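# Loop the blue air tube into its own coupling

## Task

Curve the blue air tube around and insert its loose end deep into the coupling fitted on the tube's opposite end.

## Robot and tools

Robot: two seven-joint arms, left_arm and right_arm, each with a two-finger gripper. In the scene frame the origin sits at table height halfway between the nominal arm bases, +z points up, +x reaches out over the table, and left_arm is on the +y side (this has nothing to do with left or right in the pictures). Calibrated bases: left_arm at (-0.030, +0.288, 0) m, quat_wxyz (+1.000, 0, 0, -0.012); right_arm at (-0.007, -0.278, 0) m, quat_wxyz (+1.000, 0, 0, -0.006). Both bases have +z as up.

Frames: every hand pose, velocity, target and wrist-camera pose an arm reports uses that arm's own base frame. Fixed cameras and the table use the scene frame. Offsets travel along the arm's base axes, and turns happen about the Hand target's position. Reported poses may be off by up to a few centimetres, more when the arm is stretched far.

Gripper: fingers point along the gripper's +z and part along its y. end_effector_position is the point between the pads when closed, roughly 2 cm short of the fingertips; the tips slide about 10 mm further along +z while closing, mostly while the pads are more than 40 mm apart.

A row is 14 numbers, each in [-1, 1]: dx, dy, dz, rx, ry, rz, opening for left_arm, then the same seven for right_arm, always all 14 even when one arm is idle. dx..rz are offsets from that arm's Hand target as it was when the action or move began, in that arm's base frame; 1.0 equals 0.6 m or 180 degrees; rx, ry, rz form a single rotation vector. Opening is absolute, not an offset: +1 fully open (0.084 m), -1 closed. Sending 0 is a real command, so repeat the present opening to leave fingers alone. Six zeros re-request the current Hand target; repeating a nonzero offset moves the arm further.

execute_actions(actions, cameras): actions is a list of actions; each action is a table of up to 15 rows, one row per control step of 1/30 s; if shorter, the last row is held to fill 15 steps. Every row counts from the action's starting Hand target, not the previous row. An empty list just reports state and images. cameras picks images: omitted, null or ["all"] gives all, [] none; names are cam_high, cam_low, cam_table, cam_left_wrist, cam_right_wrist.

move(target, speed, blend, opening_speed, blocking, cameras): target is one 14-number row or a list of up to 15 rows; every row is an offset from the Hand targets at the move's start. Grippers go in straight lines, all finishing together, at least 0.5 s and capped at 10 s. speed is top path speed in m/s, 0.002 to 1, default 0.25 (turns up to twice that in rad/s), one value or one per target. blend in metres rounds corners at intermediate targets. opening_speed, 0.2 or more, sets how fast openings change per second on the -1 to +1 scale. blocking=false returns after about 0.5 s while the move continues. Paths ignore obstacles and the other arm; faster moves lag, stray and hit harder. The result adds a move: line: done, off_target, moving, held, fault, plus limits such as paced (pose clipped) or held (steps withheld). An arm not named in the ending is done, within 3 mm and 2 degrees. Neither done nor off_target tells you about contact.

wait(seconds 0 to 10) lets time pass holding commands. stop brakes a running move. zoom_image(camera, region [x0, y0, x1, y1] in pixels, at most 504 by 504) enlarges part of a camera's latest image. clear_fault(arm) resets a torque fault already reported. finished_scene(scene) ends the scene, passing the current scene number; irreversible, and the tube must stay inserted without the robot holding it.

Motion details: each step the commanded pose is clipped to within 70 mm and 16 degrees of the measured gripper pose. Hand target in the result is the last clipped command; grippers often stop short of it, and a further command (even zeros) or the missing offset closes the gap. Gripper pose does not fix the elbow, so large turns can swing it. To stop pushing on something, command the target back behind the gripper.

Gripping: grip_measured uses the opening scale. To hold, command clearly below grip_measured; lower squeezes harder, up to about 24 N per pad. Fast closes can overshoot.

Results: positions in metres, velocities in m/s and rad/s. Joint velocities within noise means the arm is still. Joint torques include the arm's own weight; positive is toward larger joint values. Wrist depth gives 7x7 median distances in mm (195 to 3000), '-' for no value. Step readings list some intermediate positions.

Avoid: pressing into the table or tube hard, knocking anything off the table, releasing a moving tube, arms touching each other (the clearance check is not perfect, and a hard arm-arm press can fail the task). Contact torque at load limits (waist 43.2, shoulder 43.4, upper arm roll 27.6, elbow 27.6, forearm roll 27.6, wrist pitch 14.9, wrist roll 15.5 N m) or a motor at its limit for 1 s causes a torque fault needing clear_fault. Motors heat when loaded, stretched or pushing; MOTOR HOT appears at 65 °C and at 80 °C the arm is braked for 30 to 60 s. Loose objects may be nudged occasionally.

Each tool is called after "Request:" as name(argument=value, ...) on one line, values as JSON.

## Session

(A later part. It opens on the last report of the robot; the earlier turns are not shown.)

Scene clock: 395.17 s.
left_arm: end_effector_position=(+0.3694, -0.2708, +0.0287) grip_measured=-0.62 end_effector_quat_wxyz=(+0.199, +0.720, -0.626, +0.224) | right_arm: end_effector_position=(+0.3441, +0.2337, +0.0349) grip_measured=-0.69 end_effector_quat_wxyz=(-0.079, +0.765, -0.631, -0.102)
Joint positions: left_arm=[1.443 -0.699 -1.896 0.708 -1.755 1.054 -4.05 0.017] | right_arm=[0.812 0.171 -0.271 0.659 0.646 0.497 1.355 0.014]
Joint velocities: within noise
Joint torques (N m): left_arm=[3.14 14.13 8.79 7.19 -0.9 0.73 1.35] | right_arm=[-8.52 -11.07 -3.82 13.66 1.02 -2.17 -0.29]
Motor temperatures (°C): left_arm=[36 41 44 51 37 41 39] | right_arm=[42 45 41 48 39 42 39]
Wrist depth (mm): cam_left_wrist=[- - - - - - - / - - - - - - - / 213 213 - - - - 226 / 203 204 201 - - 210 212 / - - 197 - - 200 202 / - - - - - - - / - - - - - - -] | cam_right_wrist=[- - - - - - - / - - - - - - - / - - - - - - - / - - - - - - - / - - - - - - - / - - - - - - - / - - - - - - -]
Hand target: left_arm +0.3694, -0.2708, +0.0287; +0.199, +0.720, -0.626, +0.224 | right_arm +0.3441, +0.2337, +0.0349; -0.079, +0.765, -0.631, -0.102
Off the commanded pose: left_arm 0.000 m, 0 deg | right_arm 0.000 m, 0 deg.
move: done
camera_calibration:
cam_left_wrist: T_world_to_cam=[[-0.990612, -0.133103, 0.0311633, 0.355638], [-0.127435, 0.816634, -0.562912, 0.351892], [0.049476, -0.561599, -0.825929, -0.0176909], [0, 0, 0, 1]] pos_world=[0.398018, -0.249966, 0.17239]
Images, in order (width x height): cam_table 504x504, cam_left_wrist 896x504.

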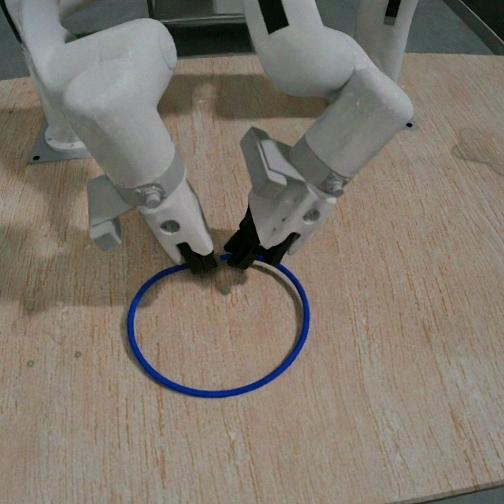

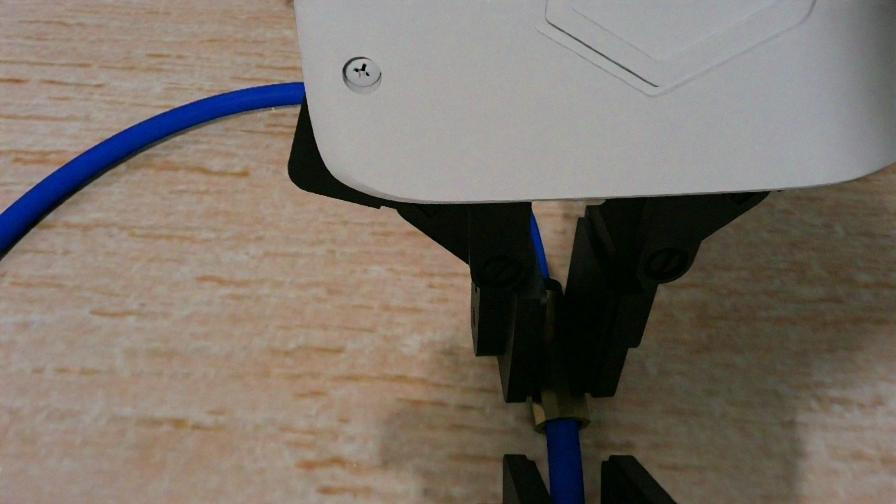

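Request:
move(target=[[-0.0105,0.0757,0.109,0,0,0,-0.6,0,0,0,0,0,0,-1],[-0.021,0.25,0.3,0,0,0,-0.6,0,0,0,0,0,0,-1]], speed=[0.06,0.15], blend=[0.02,0])

Request:
zoom_image(camera="cam_table", region=[190, 230, 270, 290])

Scene clock: 401.37 s.
left_arm: end_effector_position=(+0.3568, -0.1208, +0.2086) grip_measured=-0.62 end_effector_quat_wxyz=(+0.199, +0.720, -0.626, +0.224) | right_arm: end_effector_position=(+0.3441, +0.2337, +0.0349) grip_measured=-0.69 end_effector_quat_wxyz=(-0.079, +0.765, -0.631, -0.102)
Joint positions: left_arm=[1.086 -0.659 -0.922 0.646 -1.124 1.44 -4.163 0.017] | right_arm=[0.812 0.171 -0.271 0.659 0.646 0.497 1.355 0.014]
Joint velocities: within noise
Joint torques (N m): left_arm=[-6.57 -3.68 10.04 23.51 2.62 0.71 -1.01] | right_arm=[-4.91 -12.7 -0.19 10.37 -0.71 -0.54 0.63]
Motor temperatures (°C): left_arm=[36 41 45 49 37 41 39] | right_arm=[42 45 41 48 39 42 39]
Wrist depth (mm): cam_left_wrist=[1722 548 552 277 286 570 572 / 1526 503 508 302 311 523 514 / 445 450 460 325 448 471 476 / 416 418 424 416 430 433 436 / 391 387 397 392 401 404 407 / 362 362 360 363 371 369 377 / 338 340 343 349 347 349 350] | cam_right_wrist=[- - - - - - - / - - - - - - - / - - - - - - - / - - - - - - - / - - - - - - - / - - - - - - - / - - - - - - -]
Hand target: left_arm +0.3568, -0.1208, +0.2087; +0.199, +0.720, -0.626, +0.224 | right_arm +0.3441, +0.2337, +0.0349; -0.079, +0.765, -0.631, -0.102
Off the commanded pose: left_arm 0.000 m, 0 deg | right_arm 0.000 m, 0 deg.
move: done
camera_calibration:
cam_left_wrist: T_world_to_cam=[[-0.990608, -0.133157, 0.0310641, 0.357541], [-0.127427, 0.816674, -0.562855, 0.329097], [0.0495789, -0.561527, -0.825971, 0.215822], [0, 0, 0, 1]] pos_world=[0.385418, -0.0999659, 0.35239]
cam_right_wrist: T_world_to_cam=[[-0.983382, -0.18053, 0.0192228, 0.413501], [-0.169034, 0.94907, 0.265884, -0.11029], [-0.0662439, 0.258216, -0.963813, 0.128659], [0, 0, 0, 1]] pos_world=[0.39651, 0.146101, 0.145379]

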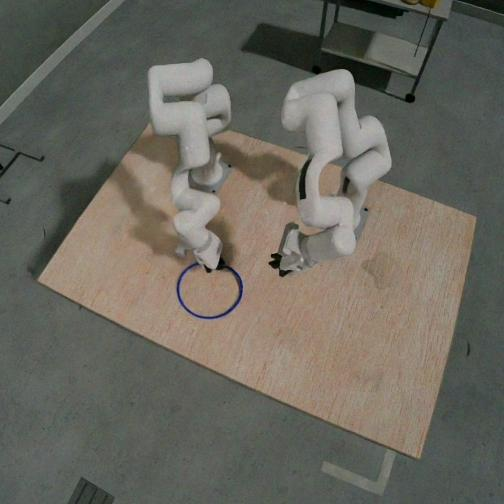

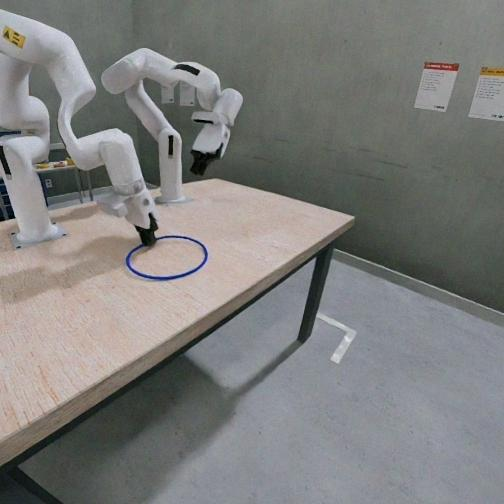

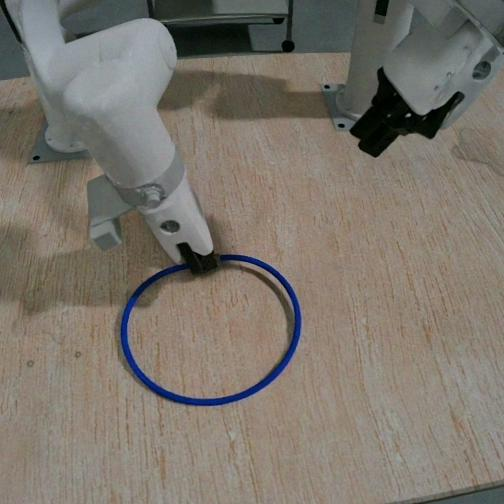

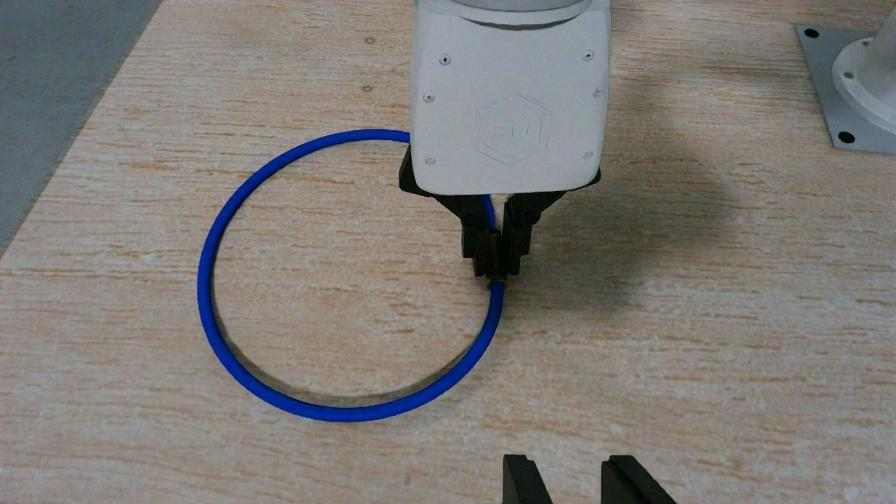

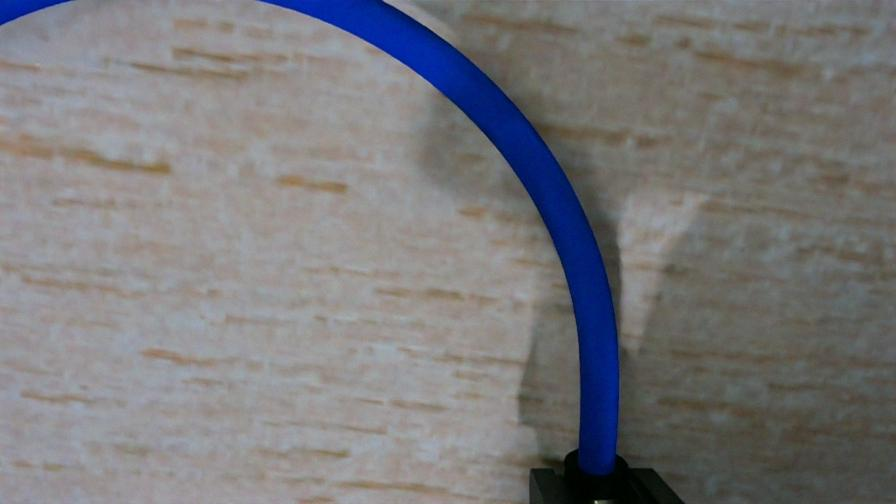

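Scaled by 6.300 from the camera's 504x504 image, which has a finer 720x720 frame.

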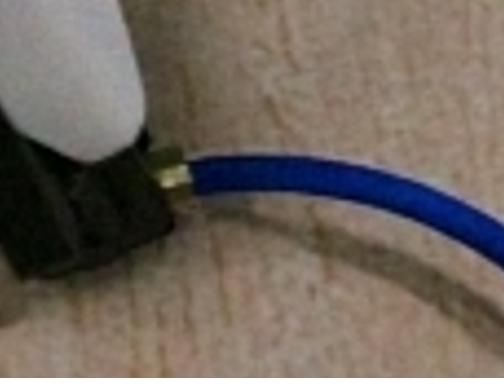

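Request:
move(target=[[0,0,0,0,0,0,-0.6,0,0,-0.0165,0,0,0,-1],[0,0,0,0,0,0,-0.6,0,0,-0.0165,0,0,0,-0.5]], speed=0.02, opening_speed=0.2)

Request:
zoom_image(camera="cam_table", region=[170, 230, 270, 310])

Scene clock: 406.90 s.
left_arm: end_effector_position=(+0.3568, -0.1208, +0.2087) grip_measured=-0.62 end_effector_quat_wxyz=(+0.199, +0.720, -0.626, +0.224) | right_arm: end_effector_position=(+0.3441, +0.2337, +0.0250) grip_measured=-0.52 end_effector_quat_wxyz=(-0.079, +0.765, -0.631, -0.102)
Joint positions: left_arm=[1.086 -0.659 -0.922 0.646 -1.123 1.44 -4.163 0.017] | right_arm=[0.806 0.202 -0.258 0.664 0.688 0.478 1.318 0.021]
Joint velocities: within noise
Joint torques (N m): left_arm=[-6.31 -3.38 9.8 21.11 1.88 0.46 -0.84] | right_arm=[-9.8 -9.63 0.6 12.48 2.09 -2.1 -0.71]
Motor temperatures (°C): left_arm=[36 41 46 49 37 41 39] | right_arm=[42 45 41 47 39 42 39]
Wrist depth (mm): cam_left_wrist=[1710 547 550 283 290 568 574 / 1556 504 508 305 313 522 515 / 445 456 460 335 370 473 474 / 416 420 421 417 429 433 434 / 390 387 396 392 401 404 406 / 362 364 362 363 372 368 377 / 338 340 341 349 346 349 350] | cam_right_wrist=[- - - - - - - / - - - - - - - / - - - - - - - / - - - - - - - / - - - - - - - / - - - - - - - / - - - - - - -]
Hand target: left_arm +0.3568, -0.1208, +0.2087; +0.199, +0.720, -0.626, +0.224 | right_arm +0.3441, +0.2337, +0.0250; -0.079, +0.765, -0.631, -0.102
Off the commanded pose: left_arm 0.000 m, 0 deg | right_arm 0.000 m, 0 deg.
move: done
camera_calibration:
cam_left_wrist: T_world_to_cam=[[-0.990608, -0.133157, 0.0310641, 0.357541], [-0.127427, 0.816674, -0.562855, 0.329097], [0.0495789, -0.561527, -0.825971, 0.215822], [0, 0, 0, 1]] pos_world=[0.385418, -0.0999659, 0.35239]
cam_right_wrist: T_world_to_cam=[[-0.983388, -0.180505, 0.019128, 0.413703], [-0.169035, 0.949074, 0.265868, -0.107656], [-0.0661442, 0.258218, -0.96382, 0.119078], [0, 0, 0, 1]] pos_world=[0.39651, 0.146101, 0.135479]

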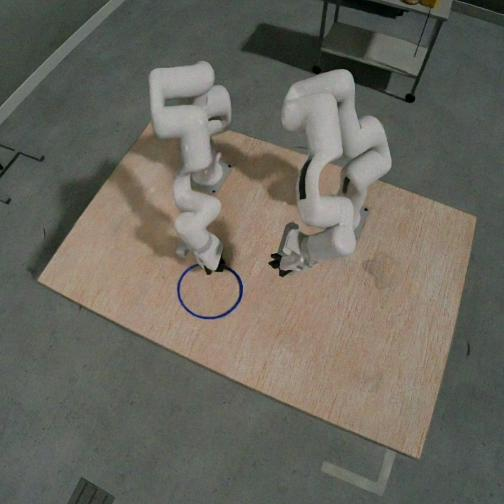

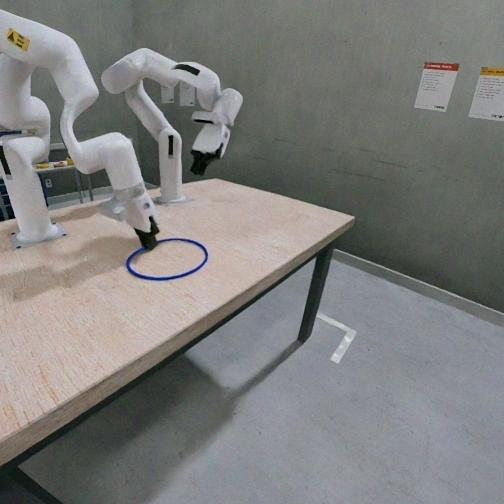

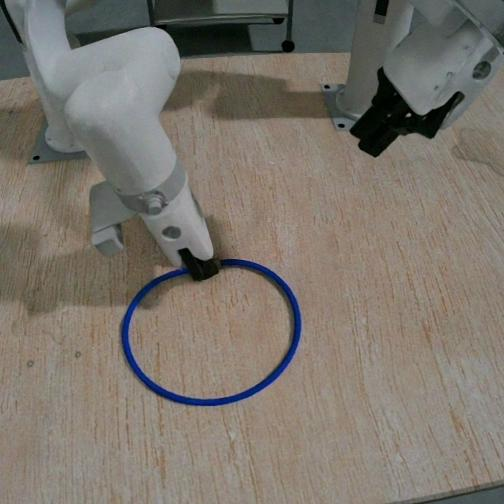

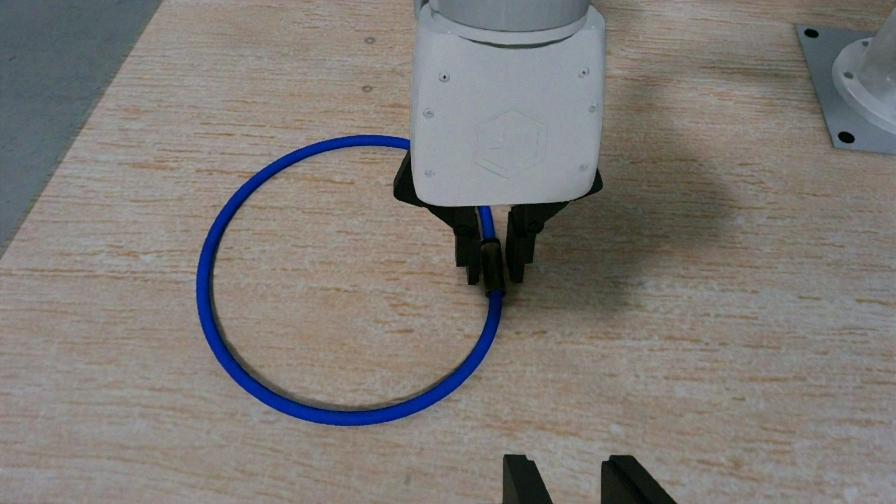

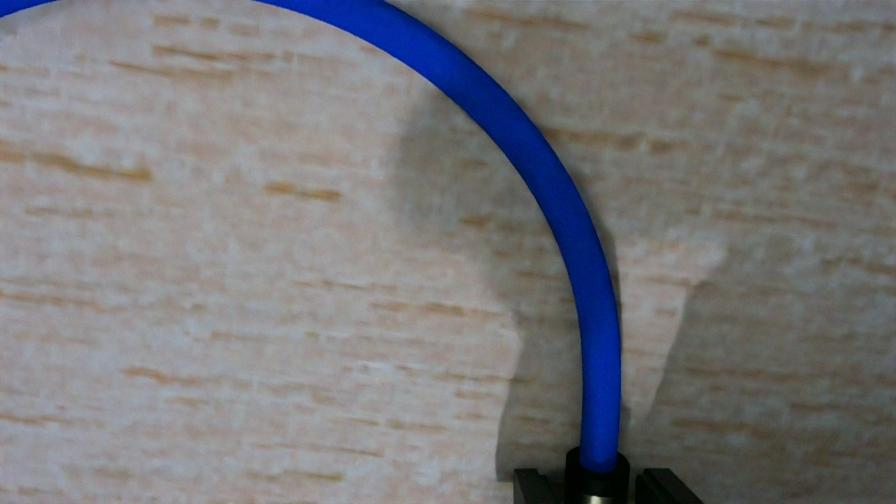

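Scaled by 5.040 from the camera's 504x504 image, which has a finer 720x720 frame.

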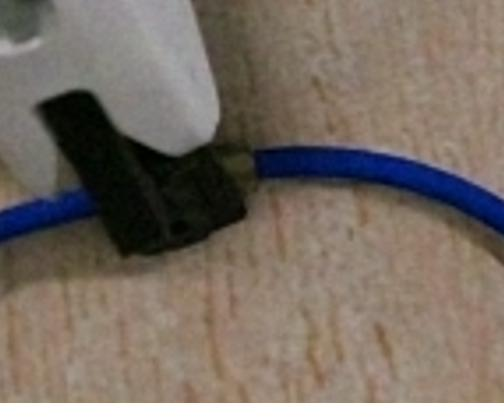

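Request:
move(target=[[0,0,0,0,0,0,-0.6,0,0,0,0,0,0,-0.35],[0,0,0,0,0,0,-0.6,0.007,-0.035,0.13,0,0,0,-0.35],[0,0,0,0,0,0,-0.6,0.007,-0.1,0.25,0,0,0,-0.35]], speed=[0.02,0.06,0.12], opening_speed=0.3, blend=[0,0.02,0])

Request:
zoom_image(camera="cam_table", region=[170, 230, 270, 310])

Request:
zoom_image(camera="cam_left_wrist", region=[440, 200, 560, 340])

Scene clock: 417.40 s.
left_arm: end_effector_position=(+0.3568, -0.1208, +0.2086) grip_measured=-0.62 end_effector_quat_wxyz=(+0.199, +0.720, -0.626, +0.224) | right_arm: end_effector_position=(+0.3483, +0.1737, +0.1749) grip_measured=-0.37 end_effector_quat_wxyz=(-0.079, +0.765, -0.631, -0.102)
Joint positions: left_arm=[1.086 -0.659 -0.922 0.646 -1.123 1.44 -4.163 0.017] | right_arm=[0.718 -0.249 -0.369 0.687 0.216 0.896 1.605 0.028]
Joint velocities: within noise
Joint torques (N m): left_arm=[-5.5 -3.1 9.86 16.68 -0.03 -0.12 -0.4] | right_arm=[-9.81 -15.71 -0.69 16.56 -1.72 -0.43 0.83]
Motor temperatures (°C): left_arm=[36 41 47 49 37 41 39] | right_arm=[42 45 40 47 39 42 39]
Wrist depth (mm): cam_left_wrist=[1713 547 552 559 561 568 570 / 1528 501 509 514 517 524 514 / 445 456 455 455 467 473 475 / 416 418 422 424 427 432 435 / 390 386 396 393 402 404 408 / 362 364 361 363 371 370 377 / 338 340 342 349 347 348 350] | cam_right_wrist=[267 268 269 267 269 270 271 / 274 274 275 276 277 277 278 / 283 281 282 283 286 286 287 / 290 291 292 292 293 294 295 / 298 301 302 300 303 304 305 / 308 310 311 311 312 313 314 / 321 319 319 321 322 322 326]
Hand target: left_arm +0.3568, -0.1208, +0.2087; +0.199, +0.720, -0.626, +0.224 | right_arm +0.3483, +0.1737, +0.1750; -0.079, +0.765, -0.631, -0.102
Off the commanded pose: left_arm 0.000 m, 0 deg | right_arm 0.000 m, 0 deg.
move: done
camera_calibration:
cam_left_wrist: T_world_to_cam=[[-0.990613, -0.133102, 0.031146, 0.357519], [-0.127428, 0.816681, -0.562845, 0.329094], [0.0494792, -0.56153, -0.825976, 0.215861], [0, 0, 0, 1]] pos_world=[0.385418, -0.0999658, 0.35239]
cam_right_wrist: T_world_to_cam=[[-0.983382, -0.18053, 0.0192228, 0.404107], [-0.169034, 0.94907, 0.265884, -0.0898865], [-0.0662439, 0.258216, -0.963813, 0.27946], [0, 0, 0, 1]] pos_world=[0.40071, 0.0861008, 0.285479]

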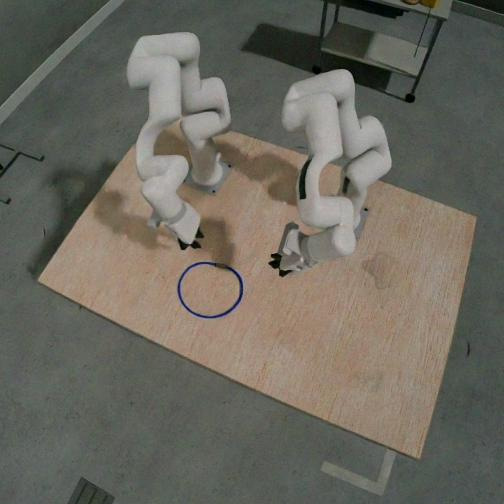

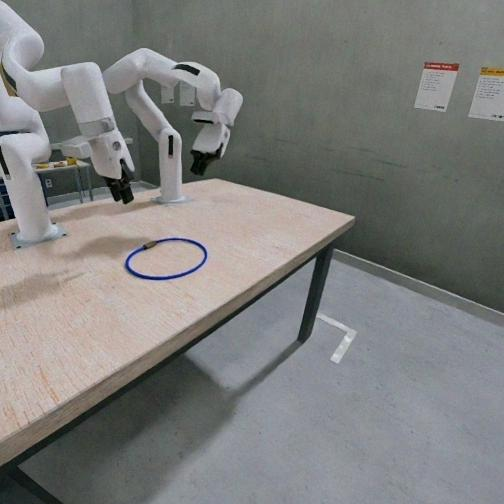

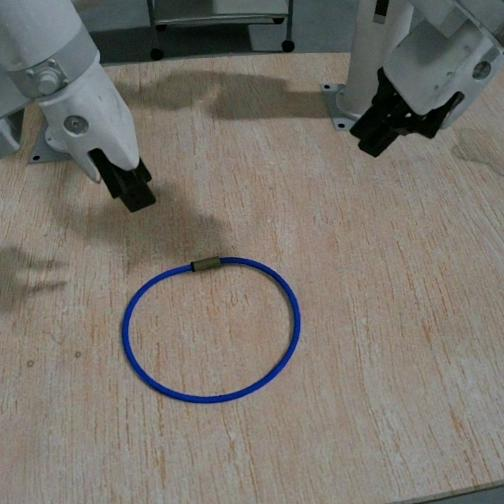

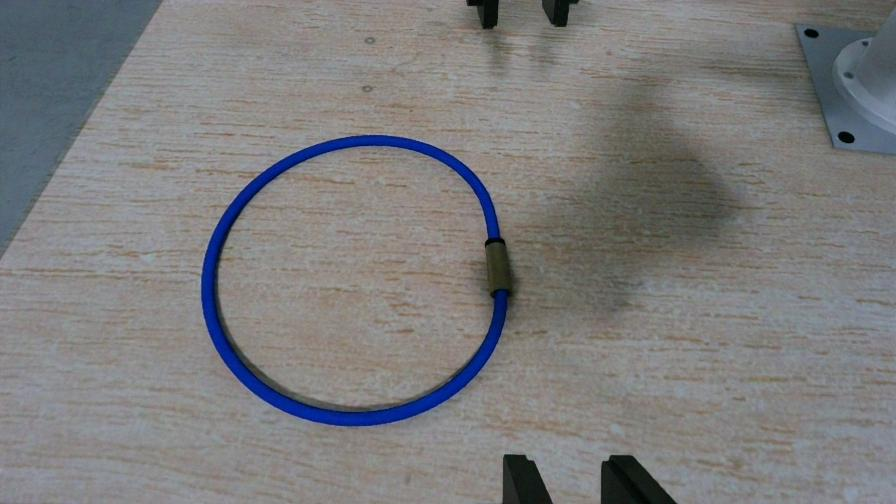

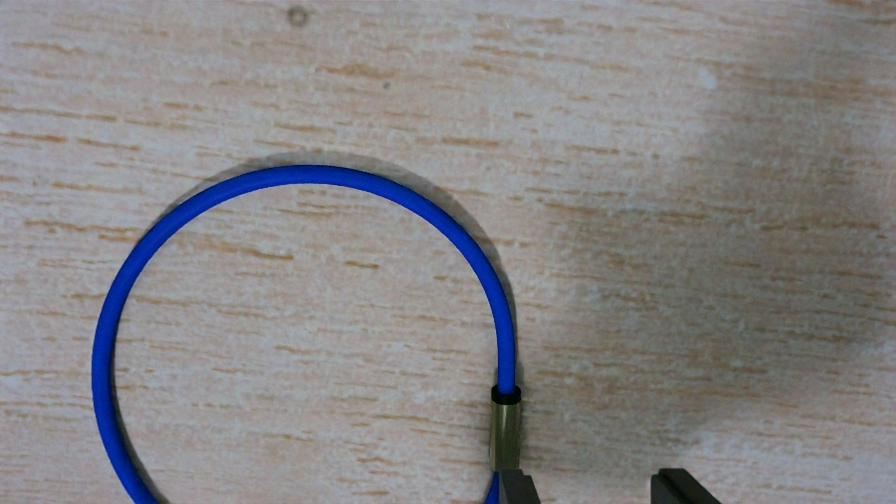

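Scaled by 5.040 from the camera's 504x504 image, which has a finer 720x720 frame.

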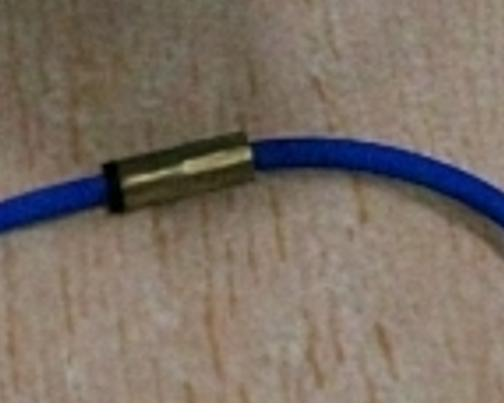

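Scaled by 3.600 from the camera's 896x504 image, which has a finer 1280x720 frame.

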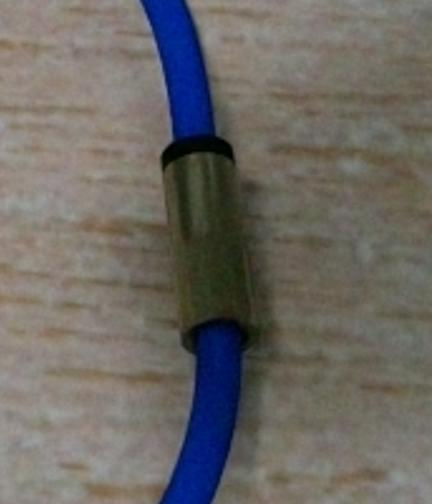

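Request:
finished_scene(scene=1)

The scene is finished: the task was done.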